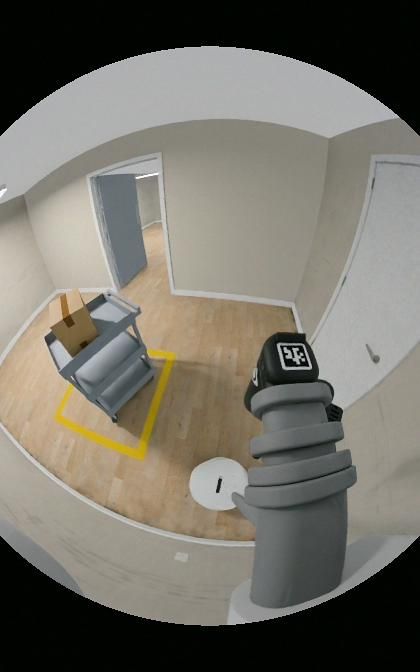

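Call:
move --r1 '{"base":{"translate_m":0.76}}' --blocking false --cameras '[]'

Call:
wait --seconds 5 --cameras '[]'

Call:
move --r1 '{"base":{"rotate_rad":1.571}}' --blocking false --cameras '[]'

Call:
wait --seconds 5 --cameras '["r1_head_left_camera","r1_head_camera"]'

Scene clock: 1946.83 s.
move: r1 moving
r1.base_odometry: x=-1.207 y=+3.340 heading=-2.218
r1.turned_by_wheels: +0.000
r1.turned_by_imu: +0.000
r1.base_tilt: forward=-1.6 right=+1.2
r1.lidar_m: 2.23 1.00 0.94 1.53 0.68 0.53 0.53 0.57 0.85 0.81 0.88 1.33
r1.base_status: translate_m moving
r1.joint_positions: lift_m=+1.139 arm_m=+0.030 wrist_yaw_rad=+0.000 wrist_pitch_rad=+1.569 wrist_roll_rad=+2.102 gripper_m=+0.070
r1.joint_status: not commanded
r1.measured_speeds: translate_m=+0.122 strafe_m=+0.000 rotate_rad=+0.002 lift_m=+0.000 arm_m=+0.000 wrist_yaw_rad=+0.000 wrist_pitch_rad=+0.000 wrist_roll_rad=+0.000
r1.motor_effort: lift_m=+23(23) arm_m=-4(4) wheel_0=+6(8) wheel_1=+7(7) wheel_2=-8(9)
r1.servo_current: wrist_yaw_rad=52(52) wrist_pitch_rad=46(46) wrist_roll_rad=52(52) gripper_m=39(46)
r1.hand_pose: x=+0.2014 y=-0.0874 z=+1.0284 quat_wxyz=(+0.351, +0.614, +0.351, -0.613) (m; r1's base frame)
r1.wrist_depth_mm: - 1281 1255 1229 1255 1255 - / 1255 1255 1229 1255 1255 517 301 / 1229 1255 1205 1205 1042 1229 - / 1229 1205 1229 1042 1042 1281 1229 / 1229 1205 1255 1255 1025 1255 1281 / 1255 1255 192 1229 191 1255 1229 / 1229 1229 1229 151 1255 1255 1229
r2: as last shown
r2.lidar_m: 0.40 5.10 3.05 1.76 1.48 1.46 0.84 0.68 0.71 0.47 0.39 0.39
r2.motor_effort: lift_m=+20(20) arm_m=-6(7) wheel_0=+0(0) wheel_1=+0(0) wheel_2=+0(0)
r2.servo_current: wrist_yaw_rad=46(72) wrist_pitch_rad=39(52) wrist_roll_rad=39(59) gripper_m=98(111)
r2.wrist_depth_mm: - - - 161 211 179 - / - - - 163 213 180 159 / - - - 165 220 181 - / - - - 166 217 179 - / - - - 166 218 179 - / - - 186 167 180 180 - / - - - - 214 172 -
pictures: none
No camera images: "cameras" was empty.

Scene clock: 1950.37 s.
earlier move: r1 done
r1.base_odometry: x=-1.646 y=+2.759 heading=-2.218
r1.turned_by_wheels: +0.000
r1.turned_by_imu: +0.000
r1.base_tilt: forward=-1.6 right=+1.3
r1.lidar_m: 1.51 1.65 0.60 0.61 0.89 1.27 1.25 1.18 0.90 0.86 0.95 1.46
r1.base_status: done
r1.joint_positions: lift_m=+1.139 arm_m=+0.030 wrist_yaw_rad=+0.000 wrist_pitch_rad=+1.569 wrist_roll_rad=+2.102 gripper_m=+0.070
r1.joint_status: not commanded
r1.measured_speeds: all 0
r1.motor_effort: lift_m=+23(23) arm_m=-4(4) wheel_0=+1(8) wheel_1=+2(7) wheel_2=+1(10)
r1.servo_current: wrist_yaw_rad=39(78) wrist_pitch_rad=46(52) wrist_roll_rad=52(72) gripper_m=39(46)
r1.hand_pose: x=+0.2014 y=-0.0874 z=+1.0284 quat_wxyz=(+0.351, +0.614, +0.351, -0.613) (m; r1's base frame)
r1.wrist_depth_mm: 1160 1229 1255 1229 1229 1255 1255 / 1255 1229 1255 1255 1229 1255 317 / 1205 1229 1229 1229 1042 1255 1229 / 1229 1255 1229 1042 1025 1255 1229 / 1229 1255 1229 1255 1042 1255 1255 / 1229 1229 191 1229 191 1255 1255 / 1229 1255 1229 151 1229 1255 1281
r2.base_odometry: x=-2.706 y=+0.238 heading=-1.889
r2.turned_by_wheels: +0.000
r2.turned_by_imu: +0.000
r2.base_tilt: forward=-0.7 right=+0.1
r2.lidar_m: 0.40 5.10 3.05 1.73 1.48 1.49 0.84 0.70 0.69 0.46 0.40 0.39
r2.base_status: not commanded
r2.joint_positions: lift_m=+0.920 arm_m=+0.000 wrist_yaw_rad=-0.015 wrist_pitch_rad=+0.001 wrist_roll_rad=+0.000 gripper_m=-0.029
r2.joint_status: not commanded
r2.measured_speeds: all 0
r2.motor_effort: lift_m=+20(21) arm_m=-6(7) wheel_0=+0(1) wheel_1=+0(0) wheel_2=+0(1)
r2.servo_current: wrist_yaw_rad=52(72) wrist_pitch_rad=46(52) wrist_roll_rad=52(59) gripper_m=98(111)
r2.hand_pose: x=+0.4581 y=-0.0918 z=+1.0977 quat_wxyz=(+1.000, +0.000, +0.001, -0.008) (m; r2's base frame)
r2.wrist_depth_mm: - - - 161 212 179 - / - - - 163 213 180 159 / - - - 164 221 181 - / - - - 166 217 179 - / - - - 166 220 180 - / - - 186 167 180 180 - / - - - - 213 172 -
wait: 3.53 of 5 s (r1 has come to rest)
pictures: none
No camera images: "cameras" was empty.

Scene clock: 1950.87 s.
move: r1 moving
r1.base_odometry: x=-1.646 y=+2.759 heading=-2.069
r1.turned_by_wheels: +0.149
r1.turned_by_imu: +0.149
r1.base_tilt: forward=-1.6 right=+1.3
r1.lidar_m: 1.52 1.76 0.61 0.65 1.44 1.25 1.24 1.05 0.86 0.88 1.04 1.53
r1.base_status: rotate_rad moving
r1.joint_positions: lift_m=+1.139 arm_m=+0.030 wrist_yaw_rad=+0.000 wrist_pitch_rad=+1.569 wrist_roll_rad=+2.102 gripper_m=+0.070
r1.joint_status: not commanded
r1.measured_speeds: translate_m=+0.000 strafe_m=+0.001 rotate_rad=+0.576 lift_m=+0.000 arm_m=+0.000 wrist_yaw_rad=+0.000 wrist_pitch_rad=+0.000 wrist_roll_rad=+0.000
r1.motor_effort: lift_m=+23(23) arm_m=-4(4) wheel_0=-7(7) wheel_1=-7(7) wheel_2=-5(6)
r1.servo_current: wrist_yaw_rad=52(59) wrist_pitch_rad=46(46) wrist_roll_rad=46(59) gripper_m=39(46)
r1.hand_pose: x=+0.2014 y=-0.0874 z=+1.0284 quat_wxyz=(+0.351, +0.614, +0.351, -0.613) (m; r1's base frame)
r1.wrist_depth_mm: 1229 1255 1255 1255 1255 1281 1255 / 1229 1229 1255 1281 1255 1229 314 / 1255 1255 1229 1229 1025 1255 1255 / 1229 1255 1229 1025 1042 1281 1281 / 1229 1229 1229 1255 1042 1229 1255 / 1255 1229 192 1255 191 1229 1281 / 1229 1255 1229 151 1229 1255 1281
r2: as last shown
r2.lidar_m: 0.41 5.11 3.07 1.75 1.49 1.48 0.83 0.71 0.71 0.46 0.40 0.39
r2.motor_effort: lift_m=+20(20) arm_m=-6(7) wheel_0=+0(0) wheel_1=+0(1) wheel_2=+0(0)
r2.servo_current: wrist_yaw_rad=52(59) wrist_pitch_rad=39(46) wrist_roll_rad=52(52) gripper_m=98(104)
r2.wrist_depth_mm: - - - 161 212 179 - / - - - 162 213 181 159 / - - - 164 221 181 - / - - - 166 217 179 - / - - - 166 218 180 - / - - 186 167 180 181 - / - - - - 214 172 -
pictures: none
No camera images: "cameras" was empty.

Scene clock: 1952.97 s.
earlier move: r1 done
r1.base_odometry: x=-1.646 y=+2.759 heading=-0.647
r1.turned_by_wheels: +1.422
r1.turned_by_imu: +1.429
r1.base_tilt: forward=-1.6 right=+1.3
r1.lidar_m: 0.58 0.88 1.29 1.24 1.16 0.89 0.83 0.95 1.50 1.53 1.65 0.60
r1.base_status: done
r1.joint_positions: lift_m=+1.139 arm_m=+0.030 wrist_yaw_rad=+0.000 wrist_pitch_rad=+1.569 wrist_roll_rad=+2.102 gripper_m=+0.070
r1.joint_status: not commanded
r1.measured_speeds: all 0
r1.motor_effort: lift_m=+23(23) arm_m=-4(4) wheel_0=-3(9) wheel_1=-2(7) wheel_2=-2(7)
r1.servo_current: wrist_yaw_rad=52(65) wrist_pitch_rad=39(46) wrist_roll_rad=46(72) gripper_m=39(46)
r1.hand_pose: x=+0.2014 y=-0.0874 z=+1.0284 quat_wxyz=(+0.351, +0.614, +0.351, -0.613) (m; r1's base frame)
r1.wrist_depth_mm: 1255 1229 1229 1255 1255 1255 1255 / 1205 1255 1255 1255 1229 1229 319 / 1205 1205 1229 1255 1060 1229 1229 / 1229 1229 1255 1042 1025 1255 1255 / 1229 1205 1229 1229 1025 1255 1255 / - 768 191 1229 191 1255 1229 / - 145 1229 152 1255 1229 1255
r2.base_odometry: x=-2.706 y=+0.238 heading=-1.889
r2.turned_by_wheels: +0.000
r2.turned_by_imu: +0.000
r2.base_tilt: forward=-0.6 right=+0.1
r2.lidar_m: 0.39 5.10 3.05 1.72 1.47 1.48 0.84 0.71 0.71 0.47 0.39 0.39
r2.base_status: not commanded
r2.joint_positions: lift_m=+0.920 arm_m=+0.000 wrist_yaw_rad=-0.015 wrist_pitch_rad=+0.001 wrist_roll_rad=+0.000 gripper_m=-0.029
r2.joint_status: not commanded
r2.measured_speeds: all 0
r2.motor_effort: lift_m=+20(20) arm_m=-7(7) wheel_0=+0(1) wheel_1=+0(1) wheel_2=+0(0)
r2.servo_current: wrist_yaw_rad=39(65) wrist_pitch_rad=39(46) wrist_roll_rad=52(52) gripper_m=91(111)
r2.hand_pose: x=+0.4581 y=-0.0918 z=+1.0977 quat_wxyz=(+1.000, +0.000, +0.001, -0.008) (m; r2's base frame)
r2.wrist_depth_mm: - - - 162 212 179 - / - - - 163 213 180 159 / - - - 165 221 182 - / - - - 166 218 178 - / - - - 166 219 179 - / - - 187 167 180 180 - / - - - - 214 172 -
wait: 2.10 of 5 s (r1 has come to rest)
pictures: r1_head_camera, r1_head_left_camera
Images, in order (width x height): r1_head_camera 420x560, r1_head_left_camera 420x672.

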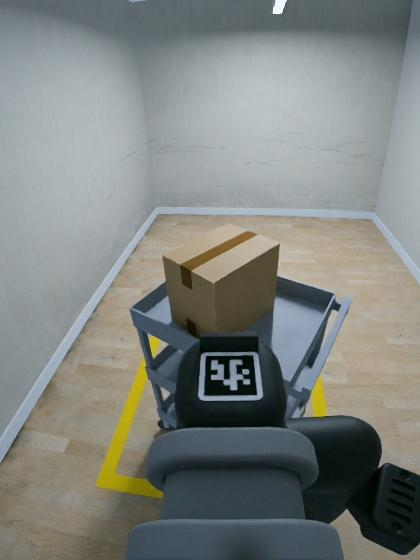

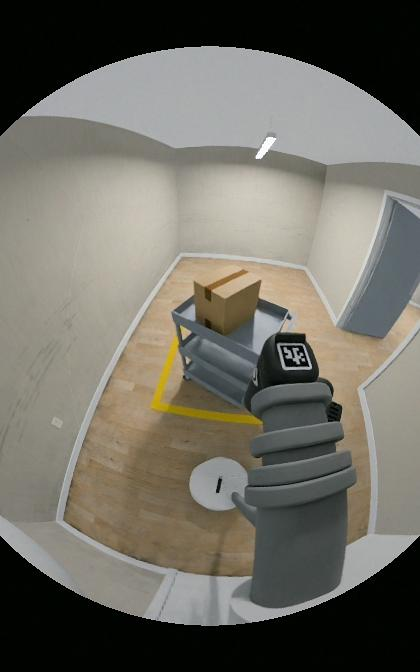

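Call:
move --r1 '{"base":{"translate_m":0.22,"strafe_m":-0.04},"joints":{"gripper_m":0.07}}' --blocking false --cameras '[]'

Call:
wait --seconds 4 --cameras '[]'

Call:
move --r1 '{"joints":{"arm_m":0.24}}' --blocking false --cameras '[]'

Call:
wait --seconds 4 --cameras '["r1_head_right_camera","r1_wrist_camera"]'

Scene clock: 1965.97 s.
move: r1 moving
r1.base_odometry: x=-1.624 y=+2.735 heading=-0.647
r1.turned_by_wheels: +0.000
r1.turned_by_imu: -0.001
r1.base_tilt: forward=-1.6 right=+1.3
r1.lidar_m: 0.59 0.83 1.26 1.24 1.20 0.91 0.87 0.98 1.53 1.52 1.64 0.57
r1.base_status: translate_m moving; strafe_m moving
r1.joint_positions: lift_m=+1.139 arm_m=+0.030 wrist_yaw_rad=+0.000 wrist_pitch_rad=+1.569 wrist_roll_rad=+2.102 gripper_m=+0.070
r1.joint_status: all done
r1.measured_speeds: translate_m=+0.120 strafe_m=-0.022 rotate_rad=+0.001 lift_m=+0.000 arm_m=+0.000 wrist_yaw_rad=+0.000 wrist_pitch_rad=+0.000 wrist_roll_rad=+0.000
r1.motor_effort: lift_m=+23(23) arm_m=-4(4) wheel_0=+9(9) wheel_1=+5(5) wheel_2=-8(10)
r1.servo_current: wrist_yaw_rad=46(59) wrist_pitch_rad=39(46) wrist_roll_rad=39(59) gripper_m=33(46)
r1.hand_pose: x=+0.2014 y=-0.0874 z=+1.0284 quat_wxyz=(+0.351, +0.614, +0.351, -0.613) (m; r1's base frame)
r1.wrist_depth_mm: 1255 1229 1255 1229 1281 1255 1229 / 1229 1255 1255 1229 1255 1255 309 / 1229 1229 1255 1255 1042 1255 1255 / 1255 1255 1229 1025 1042 1281 1255 / 1229 1229 1229 1229 1025 1255 1255 / - - 193 1229 191 1281 1255 / - 144 1205 151 1281 1229 1255
r2: as last shown
r2.turned_by_imu: +0.002
r2.base_tilt: forward=-0.7 right=+0.1
r2.lidar_m: 0.40 5.09 3.05 1.75 1.49 1.47 0.85 0.70 0.69 0.49 0.40 0.39
r2.motor_effort: lift_m=+20(20) arm_m=-7(7) wheel_0=+0(0) wheel_1=+0(1) wheel_2=+0(1)
r2.servo_current: wrist_yaw_rad=59(59) wrist_pitch_rad=39(46) wrist_roll_rad=52(52) gripper_m=98(111)
r2.wrist_depth_mm: - - - 162 213 179 - / - - - 163 213 180 158 / - - - 164 220 182 - / - - - 166 216 179 - / - - - 167 219 180 - / - - 186 167 180 180 - / - - - - 214 172 -
pictures: none
No camera images: "cameras" was empty.

Scene clock: 1967.63 s.
earlier move: r1 done
r1.base_odometry: x=-1.494 y=+2.594 heading=-0.647
r1.turned_by_wheels: +0.000
r1.turned_by_imu: +0.000
r1.base_tilt: forward=-1.6 right=+1.3
r1.lidar_m: 0.38 0.58 1.29 1.26 1.39 1.10 1.06 1.19 1.56 1.50 1.59 0.37
r1.base_status: done
r1.joint_positions: lift_m=+1.139 arm_m=+0.030 wrist_yaw_rad=+0.000 wrist_pitch_rad=+1.569 wrist_roll_rad=+2.102 gripper_m=+0.070
r1.joint_status: all done
r1.measured_speeds: all 0
r1.motor_effort: lift_m=+23(23) arm_m=-4(4) wheel_0=+1(9) wheel_1=+3(6) wheel_2=+0(10)
r1.servo_current: wrist_yaw_rad=46(72) wrist_pitch_rad=33(46) wrist_roll_rad=46(72) gripper_m=46(46)
r1.hand_pose: x=+0.2014 y=-0.0874 z=+1.0284 quat_wxyz=(+0.351, +0.614, +0.351, -0.613) (m; r1's base frame)
r1.wrist_depth_mm: 1229 1255 1281 1229 1229 1229 1255 / 1229 1229 1281 1255 1229 1229 320 / 1229 1255 1229 1255 1042 1255 1281 / 1229 1229 1255 1025 1042 1255 1255 / - 1229 1229 1255 1042 1255 1255 / 452 421 192 1255 191 1308 1255 / 452 173 741 143 1229 1255 1229
r2.base_odometry: x=-2.706 y=+0.238 heading=-1.889
r2.turned_by_wheels: +0.000
r2.turned_by_imu: +0.000
r2.base_tilt: forward=-0.6 right=+0.1
r2.lidar_m: 0.41 5.10 3.07 1.71 1.49 1.47 0.85 0.71 0.70 0.47 0.39 0.40
r2.base_status: not commanded
r2.joint_positions: lift_m=+0.920 arm_m=+0.000 wrist_yaw_rad=-0.015 wrist_pitch_rad=+0.001 wrist_roll_rad=+0.000 gripper_m=-0.029
r2.joint_status: not commanded
r2.measured_speeds: all 0
r2.motor_effort: lift_m=+20(20) arm_m=-6(7) wheel_0=+0(1) wheel_1=+0(1) wheel_2=+0(1)
r2.servo_current: wrist_yaw_rad=52(65) wrist_pitch_rad=39(46) wrist_roll_rad=46(59) gripper_m=104(111)
r2.hand_pose: x=+0.4581 y=-0.0918 z=+1.0977 quat_wxyz=(+1.000, +0.000, +0.001, -0.008) (m; r2's base frame)
r2.wrist_depth_mm: - - - 162 211 179 - / - - - 163 213 180 159 / - - - 164 220 182 - / - - - 166 218 179 - / - - - 167 219 179 - / - - 186 167 180 180 - / - - - - 213 172 -
wait: 1.67 of 4 s (r1 has come to rest)
pictures: none
No camera images: "cameras" was empty.

Scene clock: 1968.13 s.
move: r1 moving
r1.base_odometry: x=-1.494 y=+2.594 heading=-0.647
r1.turned_by_wheels: +0.000
r1.turned_by_imu: +0.000
r1.base_tilt: forward=-1.6 right=+1.3
r1.lidar_m: 0.42 0.56 1.29 1.25 1.37 1.11 1.07 1.17 1.54 1.49 1.60 0.38
r1.base_status: not commanded
r1.joint_positions: lift_m=+1.139 arm_m=+0.081 wrist_yaw_rad=+0.000 wrist_pitch_rad=+1.569 wrist_roll_rad=+2.102 gripper_m=+0.070
r1.joint_status: arm_m moving
r1.measured_speeds: translate_m=+0.000 strafe_m=+0.000 rotate_rad=+0.000 lift_m=+0.000 arm_m=+0.195 wrist_yaw_rad=+0.000 wrist_pitch_rad=+0.000 wrist_roll_rad=+0.000
r1.motor_effort: lift_m=+23(23) arm_m=+4(6) wheel_0=+1(2) wheel_1=+3(3) wheel_2=+0(1)
r1.servo_current: wrist_yaw_rad=59(59) wrist_pitch_rad=39(46) wrist_roll_rad=46(52) gripper_m=39(46)
r1.hand_pose: x=+0.2521 y=-0.0874 z=+1.0284 quat_wxyz=(+0.351, +0.614, +0.351, -0.613) (m; r1's base frame)
r1.wrist_depth_mm: 1229 1229 1255 1255 1229 1229 1281 / 1205 1229 1255 1255 1255 1281 1255 / 1255 1255 1229 1255 1025 1229 1255 / 1229 1229 1255 1255 1042 1281 1229 / - 1229 1229 1229 1042 1255 1281 / 452 452 193 1255 191 1229 1255 / 452 384 459 152 1229 1255 1255
r2: as last shown
r2.lidar_m: 0.39 5.08 3.07 1.74 1.48 1.47 0.83 0.71 0.71 0.47 0.39 0.39
r2.motor_effort: lift_m=+20(20) arm_m=-6(7) wheel_0=+0(0) wheel_1=+0(1) wheel_2=+0(1)
r2.servo_current: wrist_yaw_rad=46(59) wrist_pitch_rad=39(46) wrist_roll_rad=46(52) gripper_m=104(111)
r2.wrist_depth_mm: - - - 161 213 178 - / - - - 163 213 181 159 / - - - 164 222 182 - / - - - 167 218 179 - / - - - 166 218 179 - / - - 186 167 180 180 - / - - - - 213 172 -
pictures: none
No camera images: "cameras" was empty.

Scene clock: 1969.37 s.
earlier move: r1 done
r1.base_odometry: x=-1.494 y=+2.594 heading=-0.647
r1.turned_by_wheels: +0.000
r1.turned_by_imu: +0.000
r1.base_tilt: forward=-1.6 right=+1.3
r1.lidar_m: 0.40 0.59 1.30 1.25 1.35 1.13 1.06 1.21 1.55 1.49 1.63 0.39
r1.base_status: not commanded
r1.joint_positions: lift_m=+1.139 arm_m=+0.240 wrist_yaw_rad=+0.000 wrist_pitch_rad=+1.569 wrist_roll_rad=+2.102 gripper_m=+0.070
r1.joint_status: all done
r1.measured_speeds: all 0
r1.motor_effort: lift_m=+23(23) arm_m=+4(8) wheel_0=+1(2) wheel_1=+3(3) wheel_2=+0(1)
r1.servo_current: wrist_yaw_rad=46(65) wrist_pitch_rad=39(46) wrist_roll_rad=39(59) gripper_m=46(46)
r1.hand_pose: x=+0.4113 y=-0.0874 z=+1.0284 quat_wxyz=(+0.351, +0.614, +0.351, -0.613) (m; r1's base frame)
r1.wrist_depth_mm: 1229 1205 1205 1255 1255 1229 1229 / 1255 1281 1205 1255 1255 1255 1255 / 1255 1229 1255 1255 1060 1042 1229 / 1229 1255 1255 1255 1025 1042 1229 / 455 455 455 1229 1229 1229 1281 / 455 455 197 455 191 1255 1229 / 455 452 455 143 1229 1255 1229
r2.base_odometry: x=-2.706 y=+0.238 heading=-1.889
r2.turned_by_wheels: +0.000
r2.turned_by_imu: +0.000
r2.base_tilt: forward=-0.7 right=+0.1
r2.lidar_m: 0.39 5.09 3.05 1.76 1.49 1.49 0.83 0.70 0.71 0.45 0.39 0.40
r2.base_status: not commanded
r2.joint_positions: lift_m=+0.920 arm_m=+0.000 wrist_yaw_rad=-0.015 wrist_pitch_rad=+0.001 wrist_roll_rad=+0.000 gripper_m=-0.029
r2.joint_status: not commanded
r2.measured_speeds: all 0
r2.motor_effort: lift_m=+20(20) arm_m=-6(7) wheel_0=+0(1) wheel_1=+0(1) wheel_2=+0(1)
r2.servo_current: wrist_yaw_rad=52(72) wrist_pitch_rad=46(52) wrist_roll_rad=46(59) gripper_m=104(111)
r2.hand_pose: x=+0.4581 y=-0.0918 z=+1.0977 quat_wxyz=(+1.000, +0.000, +0.001, -0.008) (m; r2's base frame)
r2.wrist_depth_mm: - - - 161 212 179 - / - - - 163 213 180 159 / - - - 164 221 181 - / - - - 166 217 179 - / - - - 166 218 179 - / - - 186 167 180 180 - / - - - - 214 172 -
wait: 1.23 of 4 s (r1 has come to rest)
pictures: r1_head_right_camera, r1_wrist_camera
Images, in order (width x height): r1_head_right_camera 420x672, r1_wrist_camera 616x392.

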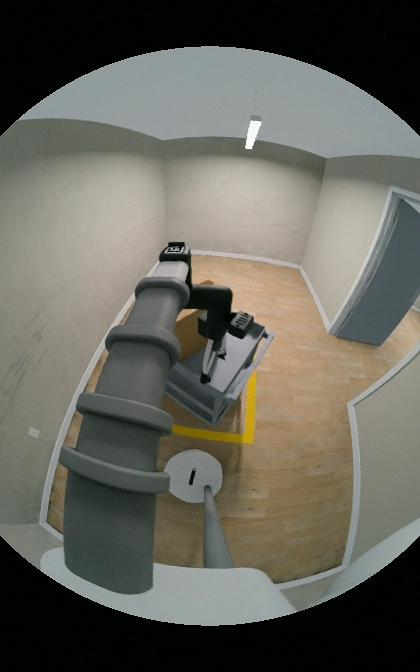

